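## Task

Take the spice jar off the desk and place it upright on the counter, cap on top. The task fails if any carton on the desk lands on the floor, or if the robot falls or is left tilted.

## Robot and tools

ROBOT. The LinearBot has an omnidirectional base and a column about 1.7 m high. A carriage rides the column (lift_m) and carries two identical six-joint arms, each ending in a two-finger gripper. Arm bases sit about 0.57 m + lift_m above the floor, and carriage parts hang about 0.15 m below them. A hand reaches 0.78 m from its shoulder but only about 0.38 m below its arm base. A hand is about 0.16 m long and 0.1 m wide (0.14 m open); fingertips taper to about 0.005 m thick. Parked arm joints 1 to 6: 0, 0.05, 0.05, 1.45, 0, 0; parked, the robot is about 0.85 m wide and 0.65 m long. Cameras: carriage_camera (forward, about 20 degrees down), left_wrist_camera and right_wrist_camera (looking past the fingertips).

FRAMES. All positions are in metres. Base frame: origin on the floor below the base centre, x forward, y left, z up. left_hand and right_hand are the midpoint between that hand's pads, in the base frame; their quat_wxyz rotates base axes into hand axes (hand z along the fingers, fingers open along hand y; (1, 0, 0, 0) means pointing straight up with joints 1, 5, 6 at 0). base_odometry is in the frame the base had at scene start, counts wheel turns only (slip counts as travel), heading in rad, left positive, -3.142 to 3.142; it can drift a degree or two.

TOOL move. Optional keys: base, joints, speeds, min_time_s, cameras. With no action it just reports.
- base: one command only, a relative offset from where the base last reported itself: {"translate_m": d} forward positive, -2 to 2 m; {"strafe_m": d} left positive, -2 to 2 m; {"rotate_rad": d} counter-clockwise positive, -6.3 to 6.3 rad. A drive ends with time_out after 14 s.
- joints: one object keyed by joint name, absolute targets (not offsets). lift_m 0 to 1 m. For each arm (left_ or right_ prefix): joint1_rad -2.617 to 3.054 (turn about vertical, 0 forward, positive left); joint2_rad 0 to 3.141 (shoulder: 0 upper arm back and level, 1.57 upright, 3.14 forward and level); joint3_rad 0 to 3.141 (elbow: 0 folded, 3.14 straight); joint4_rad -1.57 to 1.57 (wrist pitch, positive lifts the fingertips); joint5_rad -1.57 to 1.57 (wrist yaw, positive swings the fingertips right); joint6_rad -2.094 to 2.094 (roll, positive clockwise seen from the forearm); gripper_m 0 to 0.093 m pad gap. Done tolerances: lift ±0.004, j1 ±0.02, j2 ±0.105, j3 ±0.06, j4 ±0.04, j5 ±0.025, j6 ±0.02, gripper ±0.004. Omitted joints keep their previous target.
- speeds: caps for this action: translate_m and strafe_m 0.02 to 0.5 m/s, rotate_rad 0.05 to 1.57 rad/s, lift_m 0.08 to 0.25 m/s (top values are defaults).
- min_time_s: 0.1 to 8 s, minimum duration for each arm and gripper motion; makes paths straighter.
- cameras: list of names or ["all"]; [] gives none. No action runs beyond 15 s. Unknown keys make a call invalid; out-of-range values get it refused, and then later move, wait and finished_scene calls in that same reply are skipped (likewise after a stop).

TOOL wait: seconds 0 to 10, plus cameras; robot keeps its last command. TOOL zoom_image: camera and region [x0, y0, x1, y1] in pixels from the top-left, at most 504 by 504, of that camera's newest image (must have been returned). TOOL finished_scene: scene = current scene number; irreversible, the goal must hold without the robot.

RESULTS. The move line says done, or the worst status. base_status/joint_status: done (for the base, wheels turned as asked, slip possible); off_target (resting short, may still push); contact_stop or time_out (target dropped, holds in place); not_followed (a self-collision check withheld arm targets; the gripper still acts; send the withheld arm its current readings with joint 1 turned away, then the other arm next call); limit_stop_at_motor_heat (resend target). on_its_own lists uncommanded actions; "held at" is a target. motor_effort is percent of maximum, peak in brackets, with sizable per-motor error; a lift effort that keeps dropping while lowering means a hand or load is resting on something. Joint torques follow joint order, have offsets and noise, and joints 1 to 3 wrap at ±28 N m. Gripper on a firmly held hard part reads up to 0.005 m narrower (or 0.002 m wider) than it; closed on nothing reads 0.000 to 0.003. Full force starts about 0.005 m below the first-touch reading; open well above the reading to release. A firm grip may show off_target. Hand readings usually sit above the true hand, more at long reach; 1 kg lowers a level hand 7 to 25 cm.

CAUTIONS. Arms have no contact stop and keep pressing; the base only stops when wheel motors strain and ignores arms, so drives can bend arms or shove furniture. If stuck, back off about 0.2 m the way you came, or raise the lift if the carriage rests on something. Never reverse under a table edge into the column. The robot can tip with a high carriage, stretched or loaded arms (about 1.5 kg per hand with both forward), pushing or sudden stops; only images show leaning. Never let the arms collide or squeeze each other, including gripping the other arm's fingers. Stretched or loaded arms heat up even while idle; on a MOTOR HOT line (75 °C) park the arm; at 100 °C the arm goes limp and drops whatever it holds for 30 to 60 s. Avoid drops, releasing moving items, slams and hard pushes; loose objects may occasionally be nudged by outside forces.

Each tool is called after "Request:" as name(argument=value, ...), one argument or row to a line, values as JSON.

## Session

Request:
move(
  cameras=["carriage_camera"],
)

Request:
move(
  base={"rotate_rad": 1.57},
  joints={"lift_m": 0.7},
  cameras=["carriage_camera"],
)

Request:
move(
  base={"rotate_rad": 1.57},
  joints={"lift_m": 0.9},
  cameras=["carriage_camera"],
)

Scene clock: 0.00 s.
Joint torques (N m): no reading
base_odometry: x=+0.000 y=+0.000 heading=+0.000
base_status: not commanded
joint_positions: lift_m=+0.300 left_joint1_rad=-0.017 left_joint2_rad=+0.038 left_joint3_rad=+0.047 left_joint4_rad=+1.430 left_joint5_rad=+0.018 left_joint6_rad=-0.006 left_gripper_m=+0.09396 right_joint1_rad=-0.013 right_joint2_rad=+0.048 right_joint3_rad=+0.042 right_joint4_rad=+1.441 right_joint5_rad=+0.022 right_joint6_rad=-0.023 right_gripper_m=+0.09396
joint_status: not commanded
motor_effort: lift_m=+30 drive_wheels=+1
left_hand: x=+0.2657 y=+0.3054 z=+1.2839 quat_wxyz=(+0.998, +0.009, +0.066, -0.012) (m; base frame)
right_hand: x=+0.2676 y=-0.3133 z=+1.2826 quat_wxyz=(+0.997, +0.011, +0.068, -0.019) (m; base frame)
pictures: carriage_camera
Images, in order (width x height): carriage_camera 504x504.

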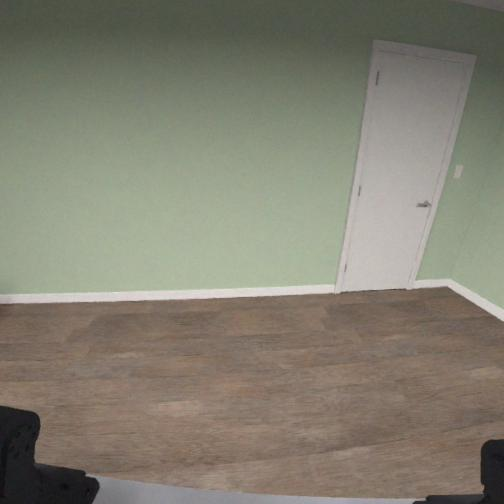

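Scene clock: 3.10 s.
Joint torques (N m): left_arm=[0.54 4.31 5.89 -0.21 -0.13 -0.05] | right_arm=[-0.05 4.4 7.02 -0.12 -0.01 -0.13]
move: done
base_odometry: x=+0.000 y=+0.000 heading=+1.569
base_status: done
joint_positions: lift_m=+0.700 left_joint1_rad=-0.017 left_joint2_rad=+0.038 left_joint3_rad=+0.047 left_joint4_rad=+1.430 left_joint5_rad=+0.017 left_joint6_rad=-0.006 left_gripper_m=+0.09397 right_joint1_rad=-0.013 right_joint2_rad=+0.048 right_joint3_rad=+0.042 right_joint4_rad=+1.440 right_joint5_rad=+0.022 right_joint6_rad=-0.023 right_gripper_m=+0.09397
joint_status: all done
motor_effort: lift_m=+31(38) drive_wheels=+7(18)
left_hand: x=+0.2657 y=+0.3055 z=+1.6838 quat_wxyz=(+0.998, +0.009, +0.066, -0.012) (m; base frame)
right_hand: x=+0.2678 y=-0.3133 z=+1.6825 quat_wxyz=(+0.997, +0.011, +0.068, -0.019) (m; base frame)
pictures: carriage_camera
Images, in order (width x height): carriage_camera 504x504.

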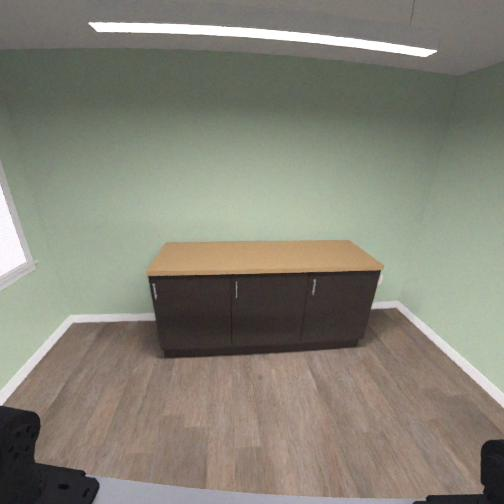

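Scene clock: 6.20 s.
Joint torques (N m): left_arm=[0.62 4.31 5.87 -0.21 -0.13 -0.05] | right_arm=[-0.03 4.4 7.08 -0.11 0 -0.12]
move: done
base_odometry: x=+0.000 y=+0.000 heading=+3.139
base_status: done
joint_positions: lift_m=+0.900 left_joint1_rad=-0.017 left_joint2_rad=+0.038 left_joint3_rad=+0.047 left_joint4_rad=+1.429 left_joint5_rad=+0.017 left_joint6_rad=-0.006 left_gripper_m=+0.09398 right_joint1_rad=-0.013 right_joint2_rad=+0.048 right_joint3_rad=+0.042 right_joint4_rad=+1.440 right_joint5_rad=+0.022 right_joint6_rad=-0.023 right_gripper_m=+0.09398
joint_status: all done
motor_effort: lift_m=+31(38) drive_wheels=+5(14)
left_hand: x=+0.2659 y=+0.3055 z=+1.8837 quat_wxyz=(+0.998, +0.009, +0.066, -0.012) (m; base frame)
right_hand: x=+0.2679 y=-0.3133 z=+1.8825 quat_wxyz=(+0.997, +0.011, +0.068, -0.019) (m; base frame)
pictures: carriage_camera
Images, in order (width x height): carriage_camera 504x504.

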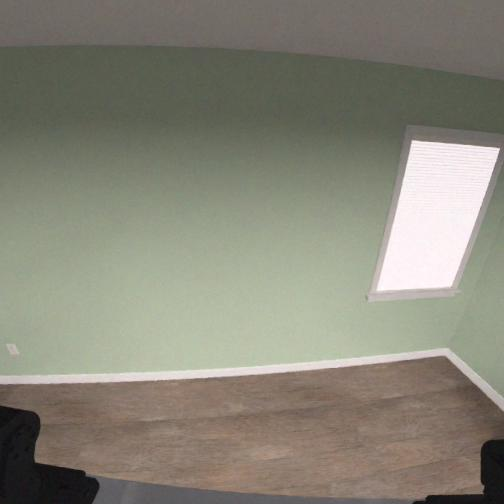

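Request:
move(
  base={"rotate_rad": 1.57},
  joints={"lift_m": 0.9},
  cameras=["carriage_camera"],
)

Request:
zoom_image(
  camera="carriage_camera",
  region=[50, 200, 450, 450],
)

Scene clock: 14.83 s.
Joint torques (N m): left_arm=[0.61 4.36 5.98 -0.21 -0.13 -0.06] | right_arm=[-0.03 4.37 7.05 -0.13 -0.02 -0.13]
move: done
base_odometry: x=+0.000 y=+0.000 heading=-1.575
base_status: done
joint_positions: lift_m=+0.900 left_joint1_rad=-0.017 left_joint2_rad=+0.038 left_joint3_rad=+0.047 left_joint4_rad=+1.428 left_joint5_rad=+0.017 left_joint6_rad=-0.006 left_gripper_m=+0.09398 right_joint1_rad=-0.013 right_joint2_rad=+0.048 right_joint3_rad=+0.042 right_joint4_rad=+1.440 right_joint5_rad=+0.022 right_joint6_rad=-0.023 right_gripper_m=+0.09398
joint_status: all done
motor_effort: lift_m=+31(31) drive_wheels=+7(15)
left_hand: x=+0.2660 y=+0.3055 z=+1.8837 quat_wxyz=(+0.998, +0.009, +0.067, -0.012) (m; base frame)
right_hand: x=+0.2679 y=-0.3133 z=+1.8825 quat_wxyz=(+0.997, +0.011, +0.068, -0.019) (m; base frame)
pictures: carriage_camera
Images, in order (width x height): carriage_camera 504x504.

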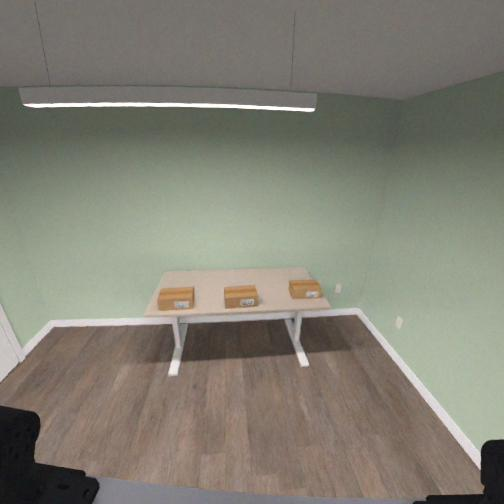

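Scaled by 1.260 from the camera's 504x504 image, which has a finer 720x720 frame.

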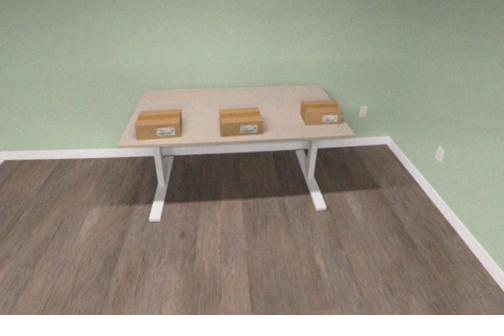

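Request:
move(
  base={"rotate_rad": 0.22},
  joints={"lift_m": 1.0},
  cameras=[],
)

Request:
move(
  base={"strafe_m": -0.25},
  cameras=[],
)

Request:
move(
  base={"translate_m": 0.92},
  cameras=["carriage_camera"],
)

Request:
zoom_image(
  camera="carriage_camera",
  region=[50, 250, 450, 504],
)

Scene clock: 26.10 s.
Joint torques (N m): left_arm=[0.49 4.34 5.9 -0.2 -0.12 -0.05] | right_arm=[-0.05 4.34 7.04 -0.12 -0.01 -0.12]
move: done
base_odometry: x=+0.000 y=+0.000 heading=-1.355
base_status: done
joint_positions: lift_m=+0.997 left_joint1_rad=-0.017 left_joint2_rad=+0.038 left_joint3_rad=+0.047 left_joint4_rad=+1.428 left_joint5_rad=+0.017 left_joint6_rad=-0.006 left_gripper_m=+0.09398 right_joint1_rad=-0.013 right_joint2_rad=+0.048 right_joint3_rad=+0.042 right_joint4_rad=+1.440 right_joint5_rad=+0.022 right_joint6_rad=-0.023 right_gripper_m=+0.09398
joint_status: all done
joint sent to its limit — lift_m, upper limit.
motor_effort: lift_m=+31(37) drive_wheels=+7(13)
left_hand: x=+0.2660 y=+0.3055 z=+1.9808 quat_wxyz=(+0.998, +0.009, +0.067, -0.012) (m; base frame)
right_hand: x=+0.2679 y=-0.3133 z=+1.9796 quat_wxyz=(+0.997, +0.011, +0.068, -0.019) (m; base frame)
pictures: none
No camera images: "cameras" was empty.

Scene clock: 28.50 s.
Joint torques (N m): left_arm=[0.39 4.33 5.96 -0.21 -0.14 -0.05] | right_arm=[-0.09 4.34 6.99 -0.11 -0.01 -0.11]
move: done
base_odometry: x=-0.244 y=-0.054 heading=-1.354
base_status: done
joint_positions: lift_m=+0.997 left_joint1_rad=-0.017 left_joint2_rad=+0.038 left_joint3_rad=+0.047 left_joint4_rad=+1.428 left_joint5_rad=+0.018 left_joint6_rad=-0.006 left_gripper_m=+0.09398 right_joint1_rad=-0.013 right_joint2_rad=+0.048 right_joint3_rad=+0.042 right_joint4_rad=+1.440 right_joint5_rad=+0.022 right_joint6_rad=-0.023 right_gripper_m=+0.09398
joint_status: not commanded
motor_effort: lift_m=+31(31) drive_wheels=-9(20)
left_hand: x=+0.2660 y=+0.3054 z=+1.9808 quat_wxyz=(+0.998, +0.009, +0.067, -0.012) (m; base frame)
right_hand: x=+0.2679 y=-0.3133 z=+1.9796 quat_wxyz=(+0.997, +0.011, +0.068, -0.018) (m; base frame)
pictures: none
No camera images: "cameras" was empty.

Scene clock: 32.77 s.
Joint torques (N m): left_arm=[0.55 4.3 5.91 -0.21 -0.14 -0.05] | right_arm=[-0.03 4.34 7.04 -0.1 0 -0.12]
move: done
base_odometry: x=-0.048 y=-0.953 heading=-1.355
base_status: done
joint_positions: lift_m=+0.997 left_joint1_rad=-0.017 left_joint2_rad=+0.038 left_joint3_rad=+0.047 left_joint4_rad=+1.429 left_joint5_rad=+0.018 left_joint6_rad=-0.006 left_gripper_m=+0.09398 right_joint1_rad=-0.013 right_joint2_rad=+0.048 right_joint3_rad=+0.042 right_joint4_rad=+1.438 right_joint5_rad=+0.022 right_joint6_rad=-0.023 right_gripper_m=+0.09398
joint_status: not commanded
motor_effort: lift_m=+31(31) drive_wheels=-6(16)
left_hand: x=+0.2659 y=+0.3054 z=+1.9808 quat_wxyz=(+0.998, +0.009, +0.066, -0.012) (m; base frame)
right_hand: x=+0.2684 y=-0.3133 z=+1.9795 quat_wxyz=(+0.997, +0.011, +0.069, -0.018) (m; base frame)
pictures: carriage_camera
Images, in order (width x height): carriage_camera 504x504.

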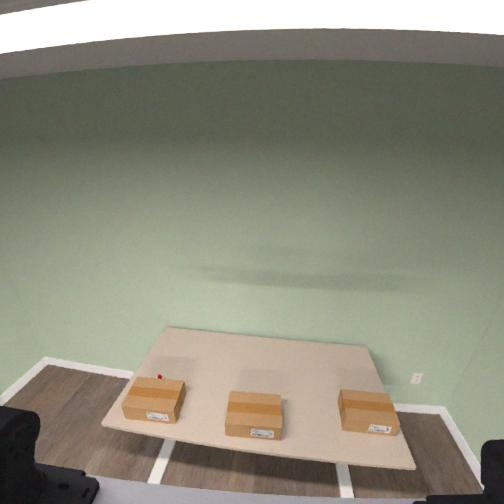

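Scaled by 1.260 from the camera's 504x504 image, which has a finer 720x720 frame.

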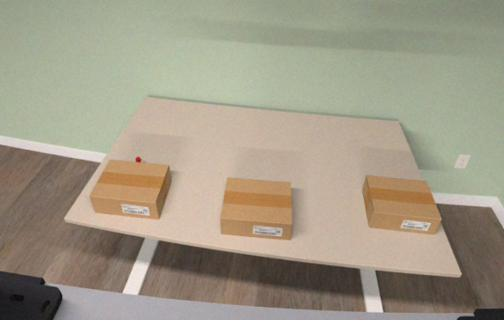

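Request:
zoom_image(
  camera="carriage_camera",
  region=[110, 350, 210, 430],
)

Request:
move(
  base={"rotate_rad": -0.035},
  cameras=[],
)

Request:
move(
  base={"strafe_m": 0.265},
  joints={"left_joint1_rad": -0.03, "left_joint2_rad": 2.772, "left_joint3_rad": 1.7185, "left_joint4_rad": -0.7265, "left_joint5_rad": 0, "left_joint6_rad": 0, "lift_m": 0.9},
  min_time_s=2.2,
  cameras=[],
)

Request:
move(
  base={"translate_m": 0.36},
  joints={"lift_m": 0.66},
  speeds={"translate_m": 0.3},
  cameras=["carriage_camera", "left_wrist_camera"],
)

Scaled by 5.040 from the camera's 504x504 image, which has a finer 720x720 frame.

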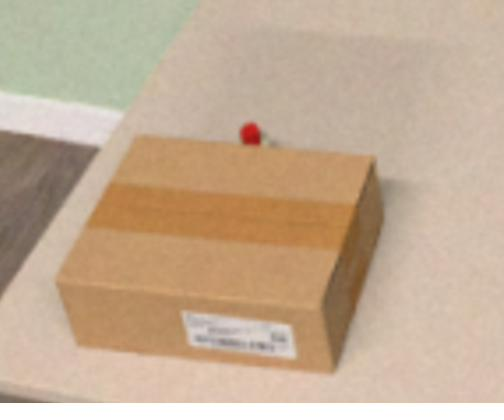

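Scene clock: 50.57 s.
Joint torques (N m): left_arm=[0.69 4.31 5.94 -0.22 -0.15 -0.06] | right_arm=[-0.06 4.38 7.05 -0.09 0 -0.13]
move: done
base_odometry: x=-0.047 y=-0.953 heading=-1.389
base_status: done
joint_positions: lift_m=+0.997 left_joint1_rad=-0.017 left_joint2_rad=+0.038 left_joint3_rad=+0.047 left_joint4_rad=+1.429 left_joint5_rad=+0.018 left_joint6_rad=-0.006 left_gripper_m=+0.09398 right_joint1_rad=-0.013 right_joint2_rad=+0.048 right_joint3_rad=+0.042 right_joint4_rad=+1.438 right_joint5_rad=+0.022 right_joint6_rad=-0.023 right_gripper_m=+0.09398
joint_status: not commanded
motor_effort: lift_m=+31(31) drive_wheels=-10(12)
left_hand: x=+0.2658 y=+0.3054 z=+1.9809 quat_wxyz=(+0.998, +0.009, +0.066, -0.012) (m; base frame)
right_hand: x=+0.2684 y=-0.3133 z=+1.9795 quat_wxyz=(+0.997, +0.011, +0.069, -0.018) (m; base frame)
pictures: none
No camera images: "cameras" was empty.

Scene clock: 53.20 s.
Joint torques (N m): left_arm=[0.29 -13.96 6.22 -0.12 -0.18 0.02] | right_arm=[-0.03 4.42 6.98 -0.1 -0.01 -0.12]
move: done
base_odometry: x=+0.213 y=-0.905 heading=-1.389
base_status: done
joint_positions: lift_m=+0.900 left_joint1_rad=-0.027 left_joint2_rad=+2.758 left_joint3_rad=+1.701 left_joint4_rad=-0.712 left_joint5_rad=+0.006 left_joint6_rad=-0.006 left_gripper_m=+0.09398 right_joint1_rad=-0.013 right_joint2_rad=+0.048 right_joint3_rad=+0.042 right_joint4_rad=+1.438 right_joint5_rad=+0.022 right_joint6_rad=-0.023 right_gripper_m=+0.09398
joint_status: all done
motor_effort: lift_m=+27(28) drive_wheels=-5(11)
left_hand: x=+0.6216 y=+0.2975 z=+1.2419 quat_wxyz=(-0.099, +0.010, +0.995, -0.002) (m; base frame)
right_hand: x=+0.2684 y=-0.3133 z=+1.8827 quat_wxyz=(+0.997, +0.011, +0.069, -0.019) (m; base frame)
pictures: none
No camera images: "cameras" was empty.

Scene clock: 56.00 s.
Joint torques (N m): left_arm=[0.4 -14.86 5.85 -0.09 -0.19 0.01] | right_arm=[-0.01 4.31 6.99 -0.08 -0.01 -0.12]
move: done
base_odometry: x=+0.279 y=-1.259 heading=-1.388
base_status: done
joint_positions: lift_m=+0.660 left_joint1_rad=-0.028 left_joint2_rad=+2.767 left_joint3_rad=+1.705 left_joint4_rad=-0.722 left_joint5_rad=+0.006 left_joint6_rad=-0.006 left_gripper_m=+0.09398 right_joint1_rad=-0.013 right_joint2_rad=+0.048 right_joint3_rad=+0.042 right_joint4_rad=+1.436 right_joint5_rad=+0.022 right_joint6_rad=-0.023 right_gripper_m=+0.09398
joint_status: all done
motor_effort: lift_m=+27(29) drive_wheels=-7(15)
left_hand: x=+0.6181 y=+0.2973 z=+0.9996 quat_wxyz=(-0.106, +0.011, +0.994, -0.001) (m; base frame)
right_hand: x=+0.2688 y=-0.3133 z=+1.6427 quat_wxyz=(+0.997, +0.011, +0.070, -0.019) (m; base frame)
pictures: carriage_camera, left_wrist_camera
Images, in order (width x height): carriage_camera 504x504, left_wrist_camera 504x504.

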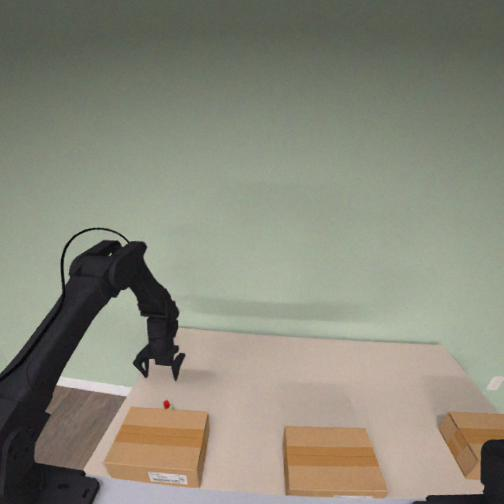

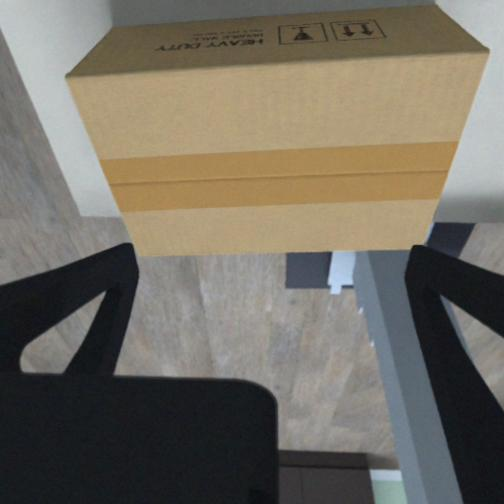

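Request:
move(
  base={"translate_m": 0.08},
  cameras=["carriage_camera", "left_wrist_camera"],
)

Request:
zoom_image(
  camera="left_wrist_camera",
  region=[100, 0, 400, 200],
)

Scene clock: 70.77 s.
Joint torques (N m): left_arm=[0.5 -14.84 5.78 -0.05 -0.18 0.02] | right_arm=[0.01 4.36 7.06 -0.08 -0.02 -0.12]
move: done
base_odometry: x=+0.294 y=-1.338 heading=-1.387
base_status: done
joint_positions: lift_m=+0.660 left_joint1_rad=-0.028 left_joint2_rad=+2.767 left_joint3_rad=+1.705 left_joint4_rad=-0.723 left_joint5_rad=+0.005 left_joint6_rad=-0.006 left_gripper_m=+0.09398 right_joint1_rad=-0.013 right_joint2_rad=+0.048 right_joint3_rad=+0.042 right_joint4_rad=+1.436 right_joint5_rad=+0.022 right_joint6_rad=-0.023 right_gripper_m=+0.09398
joint_status: not commanded
motor_effort: lift_m=+27(28) drive_wheels=+4(15)
left_hand: x=+0.6178 y=+0.2973 z=+0.9997 quat_wxyz=(-0.107, +0.011, +0.994, -0.001) (m; base frame)
right_hand: x=+0.2688 y=-0.3133 z=+1.6427 quat_wxyz=(+0.997, +0.011, +0.070, -0.019) (m; base frame)
pictures: carriage_camera, left_wrist_camera
Images, in order (width x height): carriage_camera 504x504, left_wrist_camera 504x504.

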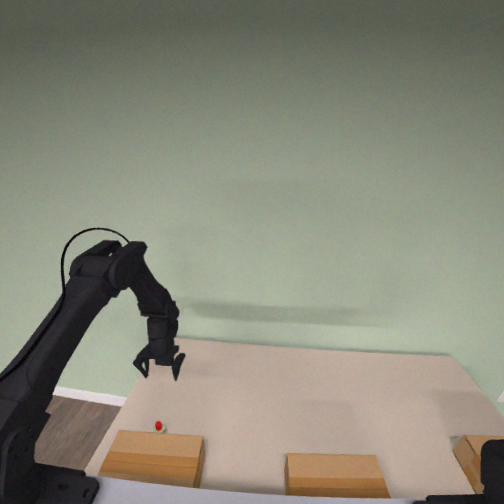

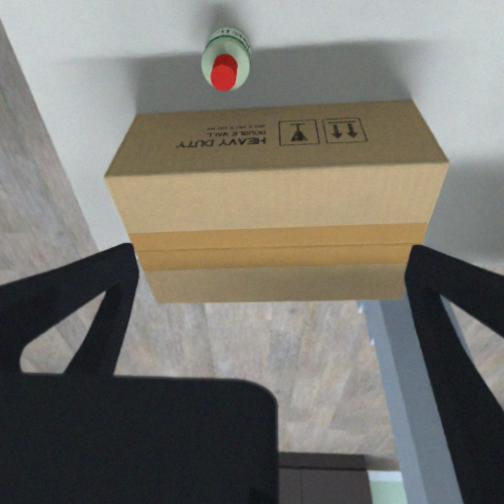

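Scaled by 1.680 from the camera's 504x504 image, which has a finer 720x720 frame.

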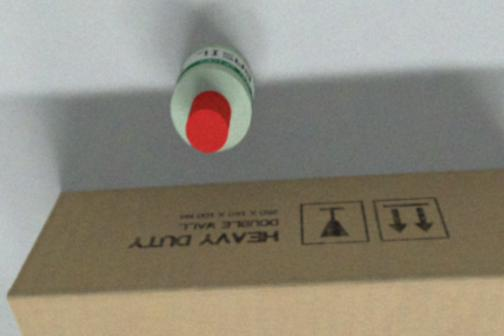

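Request:
move(
  base={"translate_m": -0.011},
  joints={"left_joint1_rad": 0.063, "lift_m": 0.535},
  cameras=["left_wrist_camera", "carriage_camera"],
)

Request:
zoom_image(
  camera="carriage_camera",
  region=[100, 330, 240, 440],
)

Scene clock: 111.57 s.
Joint torques (N m): left_arm=[0.57 -14.86 5.48 -0.04 -0.15 0.01] | right_arm=[-0.05 4.36 7.01 -0.1 -0.01 -0.12]
move: done
base_odometry: x=+0.292 y=-1.327 heading=-1.387
base_status: done
joint_positions: lift_m=+0.535 left_joint1_rad=+0.065 left_joint2_rad=+2.768 left_joint3_rad=+1.708 left_joint4_rad=-0.724 left_joint5_rad=+0.001 left_joint6_rad=-0.006 left_gripper_m=+0.09398 right_joint1_rad=-0.013 right_joint2_rad=+0.048 right_joint3_rad=+0.042 right_joint4_rad=+1.438 right_joint5_rad=+0.022 right_joint6_rad=-0.023 right_gripper_m=+0.09398
joint_status: all done
motor_effort: lift_m=+27(28) drive_wheels=-5(15)
left_hand: x=+0.6180 y=+0.3340 z=+0.8749 quat_wxyz=(-0.106, -0.035, +0.994, -0.004) (m; base frame)
right_hand: x=+0.2684 y=-0.3133 z=+1.5177 quat_wxyz=(+0.997, +0.011, +0.069, -0.019) (m; base frame)
pictures: carriage_camera, left_wrist_camera
Images, in order (width x height): carriage_camera 504x504, left_wrist_camera 504x504.

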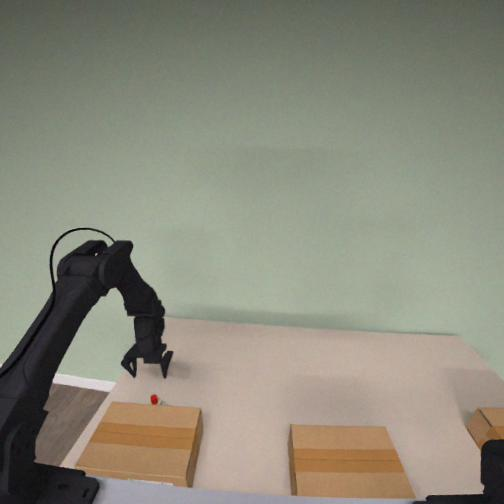

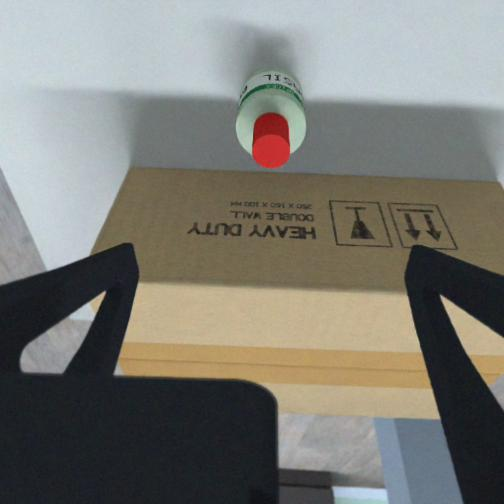

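Scaled by 3.600 from the camera's 504x504 image, which has a finer 720x720 frame.

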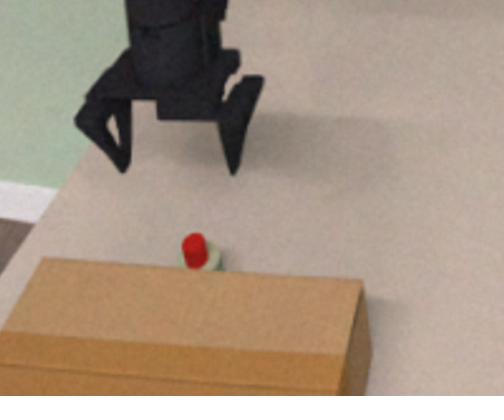

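Request:
move(
  joints={"lift_m": 0.46},
  cameras=["left_wrist_camera"],
)

Request:
move(
  joints={"lift_m": 0.43},
  speeds={"lift_m": 0.1},
  cameras=["left_wrist_camera", "carriage_camera"],
)

Request:
zoom_image(
  camera="carriage_camera",
  region=[100, 320, 220, 420],
)

Scene clock: 130.40 s.
Joint torques (N m): left_arm=[0.39 -15.17 5.33 -0.01 -0.13 0.02] | right_arm=[0.01 4.38 7.06 -0.09 -0.02 -0.12]
move: done
base_odometry: x=+0.292 y=-1.327 heading=-1.387
base_status: not commanded
joint_positions: lift_m=+0.460 left_joint1_rad=+0.065 left_joint2_rad=+2.769 left_joint3_rad=+1.709 left_joint4_rad=-0.725 left_joint5_rad=+0.001 left_joint6_rad=-0.006 left_gripper_m=+0.09398 right_joint1_rad=-0.013 right_joint2_rad=+0.048 right_joint3_rad=+0.042 right_joint4_rad=+1.438 right_joint5_rad=+0.022 right_joint6_rad=-0.023 right_gripper_m=+0.09398
joint_status: all done
motor_effort: lift_m=+28(28) drive_wheels=-6(6)
left_hand: x=+0.6177 y=+0.3340 z=+0.7995 quat_wxyz=(-0.107, -0.035, +0.994, -0.004) (m; base frame)
right_hand: x=+0.2684 y=-0.3133 z=+1.4427 quat_wxyz=(+0.997, +0.011, +0.069, -0.019) (m; base frame)
pictures: left_wrist_camera
Images, in order (width x height): left_wrist_camera 504x504.

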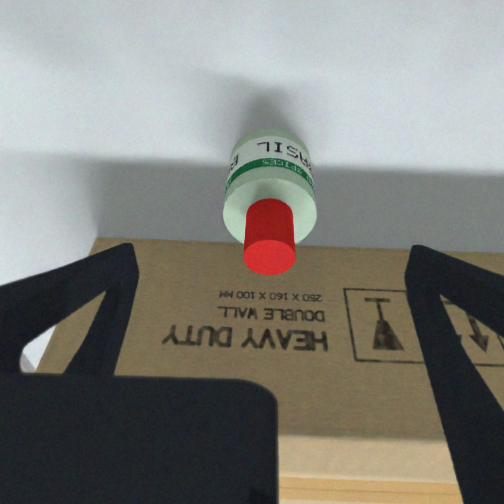

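Scene clock: 131.07 s.
Joint torques (N m): left_arm=[0.39 -15.17 5.29 -0.04 -0.13 0.02] | right_arm=[-0.03 4.36 7.04 -0.09 -0.01 -0.12]
move: done
base_odometry: x=+0.292 y=-1.327 heading=-1.387
base_status: not commanded
joint_positions: lift_m=+0.430 left_joint1_rad=+0.065 left_joint2_rad=+2.770 left_joint3_rad=+1.709 left_joint4_rad=-0.724 left_joint5_rad=+0.001 left_joint6_rad=-0.006 left_gripper_m=+0.09398 right_joint1_rad=-0.013 right_joint2_rad=+0.048 right_joint3_rad=+0.042 right_joint4_rad=+1.438 right_joint5_rad=+0.022 right_joint6_rad=-0.023 right_gripper_m=+0.09398
joint_status: all done
motor_effort: lift_m=+28(29) drive_wheels=-4(7)
left_hand: x=+0.6177 y=+0.3340 z=+0.7692 quat_wxyz=(-0.107, -0.035, +0.994, -0.004) (m; base frame)
right_hand: x=+0.2684 y=-0.3133 z=+1.4127 quat_wxyz=(+0.997, +0.011, +0.069, -0.019) (m; base frame)
pictures: carriage_camera, left_wrist_camera
Images, in order (width x height): carriage_camera 504x504, left_wrist_camera 504x504.

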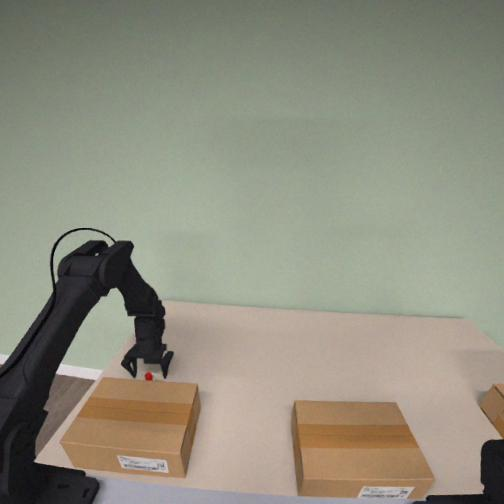

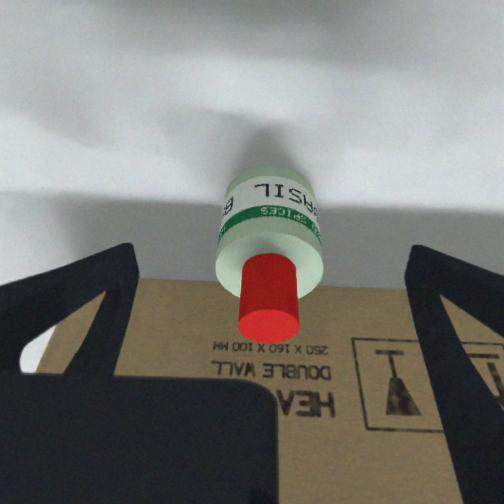

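Scaled by 4.200 from the camera's 504x504 image, which has a finer 720x720 frame.

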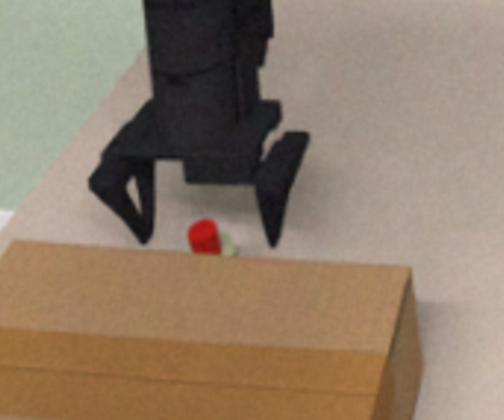

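Request:
move(
  joints={"lift_m": 0.417},
  speeds={"lift_m": 0.08},
  cameras=[],
)

Request:
move(
  joints={"left_gripper_m": 0.034},
  min_time_s=2,
  cameras=["left_wrist_camera"],
)

Scene clock: 141.80 s.
Joint torques (N m): left_arm=[0.38 -15.08 5.34 -0.02 -0.13 0.01] | right_arm=[0.03 4.37 7.1 -0.09 -0.02 -0.12]
move: done
base_odometry: x=+0.292 y=-1.327 heading=-1.387
base_status: not commanded
joint_positions: lift_m=+0.417 left_joint1_rad=+0.065 left_joint2_rad=+2.770 left_joint3_rad=+1.709 left_joint4_rad=-0.725 left_joint5_rad=+0.001 left_joint6_rad=-0.006 left_gripper_m=+0.09398 right_joint1_rad=-0.013 right_joint2_rad=+0.048 right_joint3_rad=+0.042 right_joint4_rad=+1.438 right_joint5_rad=+0.022 right_joint6_rad=-0.023 right_gripper_m=+0.09398
joint_status: all done
motor_effort: lift_m=+27(29) drive_wheels=+1(5)
left_hand: x=+0.6175 y=+0.3340 z=+0.7563 quat_wxyz=(-0.107, -0.035, +0.994, -0.004) (m; base frame)
right_hand: x=+0.2684 y=-0.3133 z=+1.3997 quat_wxyz=(+0.997, +0.011, +0.069, -0.019) (m; base frame)
pictures: none
No camera images: "cameras" was empty.

Scene clock: 144.07 s.
Joint torques (N m): left_arm=[0.39 -15.09 5.29 -0.01 -0.14 0.02] | right_arm=[0.01 4.38 7.02 -0.1 -0.01 -0.12]
move: done
base_odometry: x=+0.292 y=-1.327 heading=-1.387
base_status: not commanded
joint_positions: lift_m=+0.417 left_joint1_rad=+0.065 left_joint2_rad=+2.770 left_joint3_rad=+1.709 left_joint4_rad=-0.725 left_joint5_rad=+0.001 left_joint6_rad=-0.006 left_gripper_m=+0.03553 right_joint1_rad=-0.013 right_joint2_rad=+0.048 right_joint3_rad=+0.042 right_joint4_rad=+1.438 right_joint5_rad=+0.022 right_joint6_rad=-0.023 right_gripper_m=+0.09398
joint_status: all done
motor_effort: lift_m=+27(28) drive_wheels=+1(5)
left_hand: x=+0.6175 y=+0.3340 z=+0.7563 quat_wxyz=(-0.107, -0.035, +0.994, -0.004) (m; base frame)
right_hand: x=+0.2684 y=-0.3133 z=+1.3997 quat_wxyz=(+0.997, +0.011, +0.069, -0.019) (m; base frame)
pictures: left_wrist_camera
Images, in order (width x height): left_wrist_camera 504x504.

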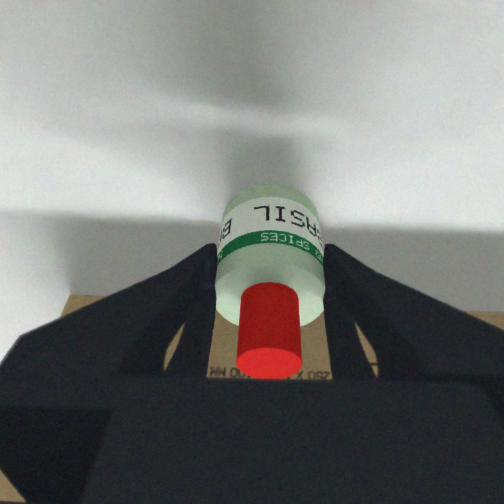

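Request:
move(
  joints={"left_gripper_m": 0.027},
  min_time_s=1,
  cameras=["left_wrist_camera"],
)

Scene clock: 148.07 s.
Joint torques (N m): left_arm=[0.42 -15.12 5.31 -0.02 -0.13 0.02] | right_arm=[-0.01 4.4 7.06 -0.1 0 -0.12]
move: off_target
base_odometry: x=+0.292 y=-1.327 heading=-1.387
base_status: not commanded
joint_positions: lift_m=+0.417 left_joint1_rad=+0.065 left_joint2_rad=+2.770 left_joint3_rad=+1.709 left_joint4_rad=-0.725 left_joint5_rad=+0.001 left_joint6_rad=-0.006 left_gripper_m=+0.03549 right_joint1_rad=-0.013 right_joint2_rad=+0.048 right_joint3_rad=+0.042 right_joint4_rad=+1.438 right_joint5_rad=+0.022 right_joint6_rad=-0.023 right_gripper_m=+0.09398
joint_status: left_gripper_m off_target (ended at +0.03549, target +0.02700)
motor_effort: lift_m=+27(28) drive_wheels=+0(4)
left_hand: x=+0.6175 y=+0.3340 z=+0.7563 quat_wxyz=(-0.107, -0.035, +0.994, -0.004) (m; base frame)
right_hand: x=+0.2684 y=-0.3133 z=+1.3997 quat_wxyz=(+0.997, +0.011, +0.069, -0.019) (m; base frame)
pictures: left_wrist_camera
Images, in order (width x height): left_wrist_camera 504x504.

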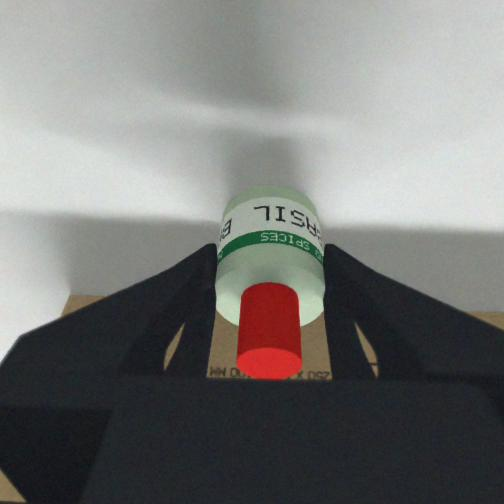

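Request:
move(
  joints={"lift_m": 0.65},
  cameras=["left_wrist_camera"],
)

Request:
move(
  base={"translate_m": -0.45},
  speeds={"translate_m": 0.4},
  cameras=[],
)

Request:
move(
  base={"rotate_rad": -3.096},
  joints={"lift_m": 0.8},
  speeds={"rotate_rad": 1.2},
  cameras=["carriage_camera"],
)

Request:
move(
  base={"strafe_m": -0.6},
  cameras=[],
)

Request:
move(
  base={"translate_m": 1.2},
  cameras=["carriage_camera", "left_wrist_camera"],
)

Scene clock: 173.13 s.
Joint torques (N m): left_arm=[0.38 -15.2 5.33 -0.02 -0.14 0.01] | right_arm=[-0.02 4.37 7.02 -0.09 -0.01 -0.12]
move: done
base_odometry: x=+0.292 y=-1.327 heading=-1.387
base_status: not commanded
joint_positions: lift_m=+0.650 left_joint1_rad=+0.065 left_joint2_rad=+2.771 left_joint3_rad=+1.709 left_joint4_rad=-0.723 left_joint5_rad=+0.001 left_joint6_rad=-0.006 left_gripper_m=+0.03549 right_joint1_rad=-0.013 right_joint2_rad=+0.048 right_joint3_rad=+0.042 right_joint4_rad=+1.438 right_joint5_rad=+0.022 right_joint6_rad=-0.023 right_gripper_m=+0.09398
joint_status: all done
motor_effort: lift_m=+31(38) drive_wheels=+2(7)
left_hand: x=+0.6175 y=+0.3340 z=+0.9885 quat_wxyz=(-0.107, -0.035, +0.994, -0.004) (m; base frame)
right_hand: x=+0.2684 y=-0.3133 z=+1.6324 quat_wxyz=(+0.997, +0.011, +0.069, -0.019) (m; base frame)
pictures: left_wrist_camera
Images, in order (width x height): left_wrist_camera 504x504.

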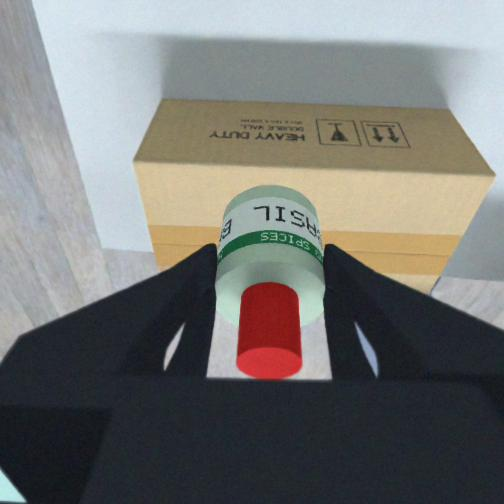

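Scene clock: 176.20 s.
Joint torques (N m): left_arm=[0.4 -15.27 5.33 -0.03 -0.13 0.02] | right_arm=[0.02 4.37 7.01 -0.09 -0.01 -0.11]
move: done
base_odometry: x=+0.210 y=-0.884 heading=-1.387
base_status: done
joint_positions: lift_m=+0.650 left_joint1_rad=+0.065 left_joint2_rad=+2.771 left_joint3_rad=+1.709 left_joint4_rad=-0.725 left_joint5_rad=+0.001 left_joint6_rad=-0.006 left_gripper_m=+0.03549 right_joint1_rad=-0.013 right_joint2_rad=+0.048 right_joint3_rad=+0.042 right_joint4_rad=+1.439 right_joint5_rad=+0.022 right_joint6_rad=-0.023 right_gripper_m=+0.09398
joint_status: not commanded
motor_effort: lift_m=+31(31) drive_wheels=-3(16)
left_hand: x=+0.6171 y=+0.3339 z=+0.9886 quat_wxyz=(-0.108, -0.035, +0.994, -0.004) (m; base frame)
right_hand: x=+0.2682 y=-0.3133 z=+1.6324 quat_wxyz=(+0.997, +0.011, +0.069, -0.019) (m; base frame)
pictures: none
No camera images: "cameras" was empty.

Scene clock: 180.60 s.
Joint torques (N m): left_arm=[0.72 -15.35 5.29 -0.11 -0.12 0.01] | right_arm=[0.01 4.37 7.04 -0.11 -0.01 -0.12]
move: done
base_odometry: x=+0.210 y=-0.884 heading=+1.801
base_status: done
joint_positions: lift_m=+0.800 left_joint1_rad=+0.061 left_joint2_rad=+2.772 left_joint3_rad=+1.709 left_joint4_rad=-0.715 left_joint5_rad=+0.001 left_joint6_rad=-0.006 left_gripper_m=+0.03549 right_joint1_rad=-0.013 right_joint2_rad=+0.048 right_joint3_rad=+0.042 right_joint4_rad=+1.439 right_joint5_rad=+0.022 right_joint6_rad=-0.023 right_gripper_m=+0.09400
joint_status: all done
motor_effort: lift_m=+31(38) drive_wheels=+6(19)
left_hand: x=+0.6194 y=+0.3325 z=+1.1378 quat_wxyz=(-0.103, -0.033, +0.994, -0.003) (m; base frame)
right_hand: x=+0.2682 y=-0.3133 z=+1.7825 quat_wxyz=(+0.997, +0.011, +0.069, -0.019) (m; base frame)
pictures: carriage_camera
Images, in order (width x height): carriage_camera 504x504.

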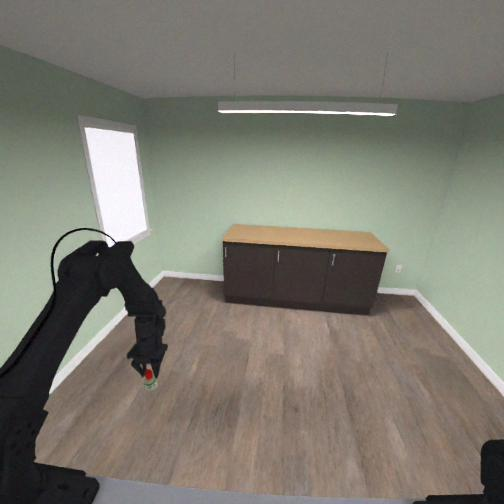

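Scene clock: 184.10 s.
Joint torques (N m): left_arm=[0.76 -15.32 5.27 -0.12 -0.12 0.02] | right_arm=[-0.09 4.36 7.02 -0.11 -0.01 -0.12]
move: done
base_odometry: x=+0.794 y=-0.749 heading=+1.799
base_status: done
joint_positions: lift_m=+0.800 left_joint1_rad=+0.060 left_joint2_rad=+2.772 left_joint3_rad=+1.709 left_joint4_rad=-0.715 left_joint5_rad=+0.001 left_joint6_rad=-0.006 left_gripper_m=+0.03549 right_joint1_rad=-0.013 right_joint2_rad=+0.048 right_joint3_rad=+0.042 right_joint4_rad=+1.439 right_joint5_rad=+0.022 right_joint6_rad=-0.023 right_gripper_m=+0.09400
joint_status: not commanded
motor_effort: lift_m=+31(31) drive_wheels=-11(20)
left_hand: x=+0.6193 y=+0.3319 z=+1.1379 quat_wxyz=(-0.103, -0.033, +0.994, -0.003) (m; base frame)
right_hand: x=+0.2682 y=-0.3133 z=+1.7825 quat_wxyz=(+0.997, +0.011, +0.069, -0.018) (m; base frame)
pictures: none
No camera images: "cameras" was empty.

Scene clock: 188.90 s.
Joint torques (N m): left_arm=[0.9 -15.27 5.26 -0.07 -0.13 0.01] | right_arm=[-0.12 4.37 7.02 -0.1 -0.01 -0.13]
move: done
base_odometry: x=+0.524 y=+0.420 heading=+1.799
base_status: done
joint_positions: lift_m=+0.800 left_joint1_rad=+0.060 left_joint2_rad=+2.772 left_joint3_rad=+1.709 left_joint4_rad=-0.719 left_joint5_rad=+0.001 left_joint6_rad=-0.006 left_gripper_m=+0.03549 right_joint1_rad=-0.013 right_joint2_rad=+0.048 right_joint3_rad=+0.042 right_joint4_rad=+1.439 right_joint5_rad=+0.022 right_joint6_rad=-0.023 right_gripper_m=+0.09400
joint_status: not commanded
motor_effort: lift_m=+31(31) drive_wheels=-7(17)
left_hand: x=+0.6185 y=+0.3319 z=+1.1380 quat_wxyz=(-0.105, -0.033, +0.994, -0.003) (m; base frame)
right_hand: x=+0.2681 y=-0.3133 z=+1.7825 quat_wxyz=(+0.997, +0.011, +0.069, -0.018) (m; base frame)
pictures: carriage_camera, left_wrist_camera
Images, in order (width x height): carriage_camera 504x504, left_wrist_camera 504x504.

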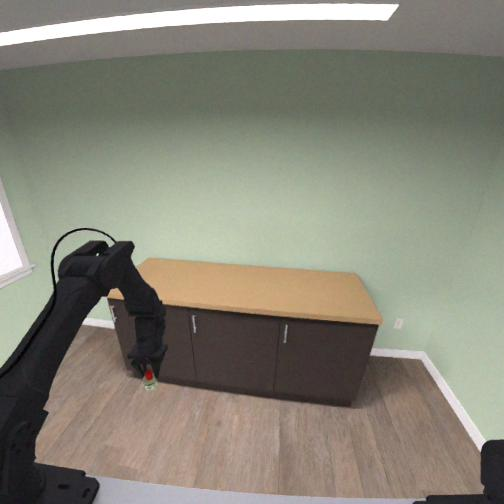

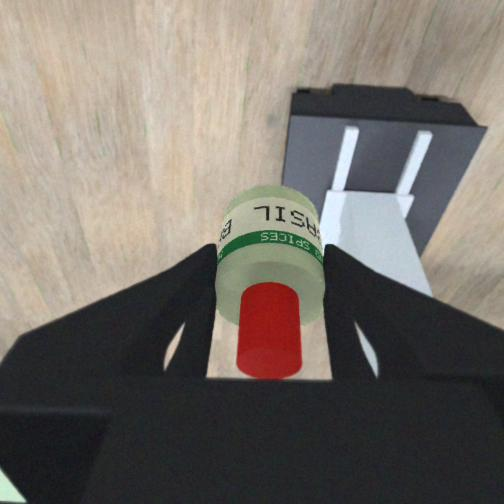

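Request:
move(
  base={"rotate_rad": -0.067},
  cameras=[],
)

Request:
move(
  base={"translate_m": 0.87},
  joints={"lift_m": 0.68},
  speeds={"translate_m": 0.4},
  cameras=["carriage_camera", "left_wrist_camera"],
)

Scene clock: 199.87 s.
Joint torques (N m): left_arm=[1.01 -15.28 5.33 -0.07 -0.13 0.02] | right_arm=[-0.08 4.34 7.05 -0.11 -0.01 -0.12]
move: done
base_odometry: x=+0.524 y=+0.421 heading=+1.733
base_status: done
joint_positions: lift_m=+0.800 left_joint1_rad=+0.059 left_joint2_rad=+2.772 left_joint3_rad=+1.709 left_joint4_rad=-0.719 left_joint5_rad=+0.001 left_joint6_rad=-0.006 left_gripper_m=+0.03549 right_joint1_rad=-0.013 right_joint2_rad=+0.048 right_joint3_rad=+0.042 right_joint4_rad=+1.439 right_joint5_rad=+0.022 right_joint6_rad=-0.023 right_gripper_m=+0.09400
joint_status: not commanded
motor_effort: lift_m=+31(31) drive_wheels=-8(10)
left_hand: x=+0.6184 y=+0.3314 z=+1.1380 quat_wxyz=(-0.105, -0.032, +0.994, -0.004) (m; base frame)
right_hand: x=+0.2681 y=-0.3133 z=+1.7825 quat_wxyz=(+0.997, +0.011, +0.069, -0.018) (m; base frame)
pictures: none
No camera images: "cameras" was empty.

Scene clock: 204.03 s.
Joint torques (N m): left_arm=[0.83 -15.31 5.24 -0.04 -0.14 0.01] | right_arm=[-0.06 4.4 7.01 -0.1 0 -0.12]
move: done
base_odometry: x=+0.385 y=+1.279 heading=+1.731
base_status: done
joint_positions: lift_m=+0.680 left_joint1_rad=+0.060 left_joint2_rad=+2.772 left_joint3_rad=+1.709 left_joint4_rad=-0.724 left_joint5_rad=+0.001 left_joint6_rad=-0.006 left_gripper_m=+0.03549 right_joint1_rad=-0.013 right_joint2_rad=+0.048 right_joint3_rad=+0.042 right_joint4_rad=+1.439 right_joint5_rad=+0.022 right_joint6_rad=-0.023 right_gripper_m=+0.09400
joint_status: all done
motor_effort: lift_m=+28(28) drive_wheels=-9(23)
left_hand: x=+0.6173 y=+0.3317 z=+1.0185 quat_wxyz=(-0.108, -0.033, +0.994, -0.004) (m; base frame)
right_hand: x=+0.2681 y=-0.3133 z=+1.6627 quat_wxyz=(+0.997, +0.011, +0.069, -0.018) (m; base frame)
pictures: carriage_camera, left_wrist_camera
Images, in order (width x height): carriage_camera 504x504, left_wrist_camera 504x504.

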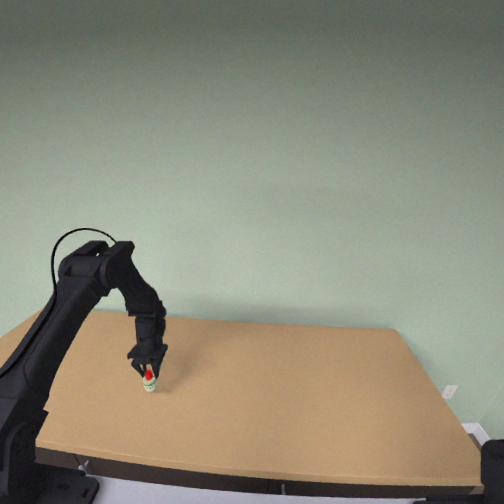

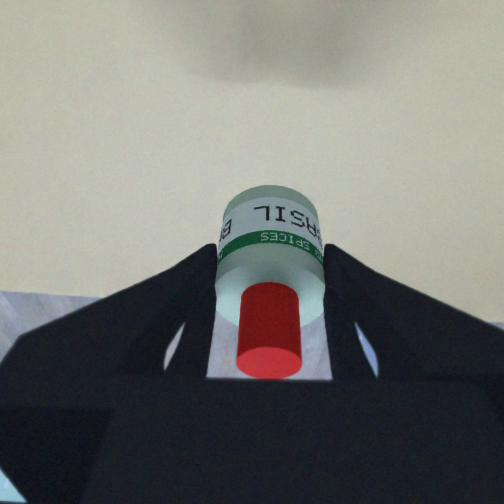

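Request:
move(
  joints={"lift_m": 0.635},
  speeds={"lift_m": 0.1},
  cameras=[],
)

Request:
move(
  joints={"lift_m": 0.622},
  speeds={"lift_m": 0.08},
  cameras=["left_wrist_camera"],
)

Scene clock: 210.80 s.
Joint torques (N m): left_arm=[0.91 -15.25 5.41 -0.06 -0.13 0.01] | right_arm=[-0.06 4.36 7.04 -0.11 -0.02 -0.12]
move: done
base_odometry: x=+0.385 y=+1.279 heading=+1.731
base_status: not commanded
joint_positions: lift_m=+0.635 left_joint1_rad=+0.060 left_joint2_rad=+2.772 left_joint3_rad=+1.710 left_joint4_rad=-0.722 left_joint5_rad=+0.001 left_joint6_rad=-0.006 left_gripper_m=+0.03549 right_joint1_rad=-0.013 right_joint2_rad=+0.048 right_joint3_rad=+0.042 right_joint4_rad=+1.439 right_joint5_rad=+0.022 right_joint6_rad=-0.023 right_gripper_m=+0.09400
joint_status: all done
motor_effort: lift_m=+28(28) drive_wheels=-12(12)
left_hand: x=+0.6180 y=+0.3318 z=+0.9735 quat_wxyz=(-0.106, -0.033, +0.994, -0.004) (m; base frame)
right_hand: x=+0.2681 y=-0.3133 z=+1.6178 quat_wxyz=(+0.997, +0.011, +0.069, -0.018) (m; base frame)
pictures: none
No camera images: "cameras" was empty.

Scene clock: 211.33 s.
Joint torques (N m): left_arm=[0.85 -15.21 5.27 -0.04 -0.13 0.01] | right_arm=[-0.1 4.38 6.99 -0.11 -0.01 -0.12]
move: done
base_odometry: x=+0.385 y=+1.279 heading=+1.731
base_status: not commanded
joint_positions: lift_m=+0.622 left_joint1_rad=+0.060 left_joint2_rad=+2.772 left_joint3_rad=+1.710 left_joint4_rad=-0.722 left_joint5_rad=+0.001 left_joint6_rad=-0.006 left_gripper_m=+0.03549 right_joint1_rad=-0.013 right_joint2_rad=+0.048 right_joint3_rad=+0.042 right_joint4_rad=+1.439 right_joint5_rad=+0.022 right_joint6_rad=-0.023 right_gripper_m=+0.09400
joint_status: all done
motor_effort: lift_m=+27(28) drive_wheels=-9(11)
left_hand: x=+0.6180 y=+0.3318 z=+0.9605 quat_wxyz=(-0.106, -0.033, +0.994, -0.004) (m; base frame)
right_hand: x=+0.2681 y=-0.3133 z=+1.6048 quat_wxyz=(+0.997, +0.011, +0.069, -0.018) (m; base frame)
pictures: left_wrist_camera
Images, in order (width x height): left_wrist_camera 504x504.

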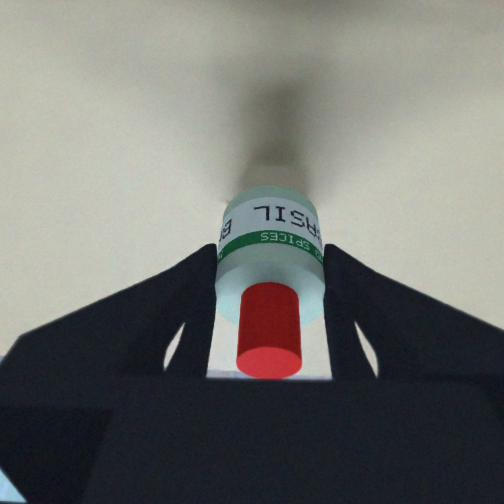

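Request:
move(
  joints={"lift_m": 0.613},
  speeds={"lift_m": 0.08},
  cameras=[],
)

Request:
move(
  joints={"lift_m": 0.607},
  speeds={"lift_m": 0.08},
  cameras=["left_wrist_camera"],
)

Scene clock: 214.90 s.
Joint torques (N m): left_arm=[0.9 -15.45 5.31 -0.06 -0.13 0.02] | right_arm=[-0.09 4.37 6.99 -0.12 -0.01 -0.12]
move: done
base_odometry: x=+0.385 y=+1.279 heading=+1.731
base_status: not commanded
joint_positions: lift_m=+0.613 left_joint1_rad=+0.060 left_joint2_rad=+2.773 left_joint3_rad=+1.710 left_joint4_rad=-0.721 left_joint5_rad=+0.001 left_joint6_rad=-0.006 left_gripper_m=+0.03549 right_joint1_rad=-0.013 right_joint2_rad=+0.048 right_joint3_rad=+0.042 right_joint4_rad=+1.439 right_joint5_rad=+0.022 right_joint6_rad=-0.023 right_gripper_m=+0.09400
joint_status: all done
motor_effort: lift_m=+28(28) drive_wheels=-10(12)
left_hand: x=+0.6179 y=+0.3318 z=+0.9512 quat_wxyz=(-0.106, -0.033, +0.994, -0.004) (m; base frame)
right_hand: x=+0.2681 y=-0.3133 z=+1.5957 quat_wxyz=(+0.997, +0.011, +0.069, -0.018) (m; base frame)
pictures: none
No camera images: "cameras" was empty.

Scene clock: 215.37 s.
Joint torques (N m): left_arm=[0.98 -15.38 5.14 0.02 -0.15 0.02] | right_arm=[-0.08 4.38 7.06 -0.11 -0.01 -0.12]
move: done
base_odometry: x=+0.385 y=+1.279 heading=+1.731
base_status: not commanded
joint_positions: lift_m=+0.607 left_joint1_rad=+0.060 left_joint2_rad=+2.773 left_joint3_rad=+1.712 left_joint4_rad=-0.728 left_joint5_rad=+0.001 left_joint6_rad=-0.006 left_gripper_m=+0.03549 right_joint1_rad=-0.013 right_joint2_rad=+0.048 right_joint3_rad=+0.042 right_joint4_rad=+1.439 right_joint5_rad=+0.022 right_joint6_rad=-0.023 right_gripper_m=+0.09400
joint_status: all done
motor_effort: lift_m=+26(28) drive_wheels=-11(12)
left_hand: x=+0.6171 y=+0.3317 z=+0.9459 quat_wxyz=(-0.109, -0.033, +0.994, -0.004) (m; base frame)
right_hand: x=+0.2681 y=-0.3133 z=+1.5899 quat_wxyz=(+0.997, +0.011, +0.069, -0.018) (m; base frame)
pictures: left_wrist_camera
Images, in order (width x height): left_wrist_camera 504x504.

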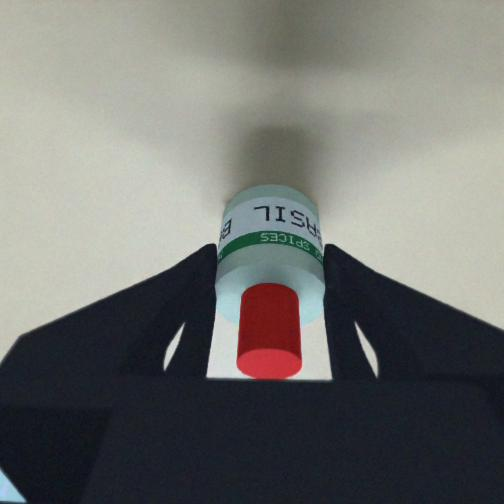

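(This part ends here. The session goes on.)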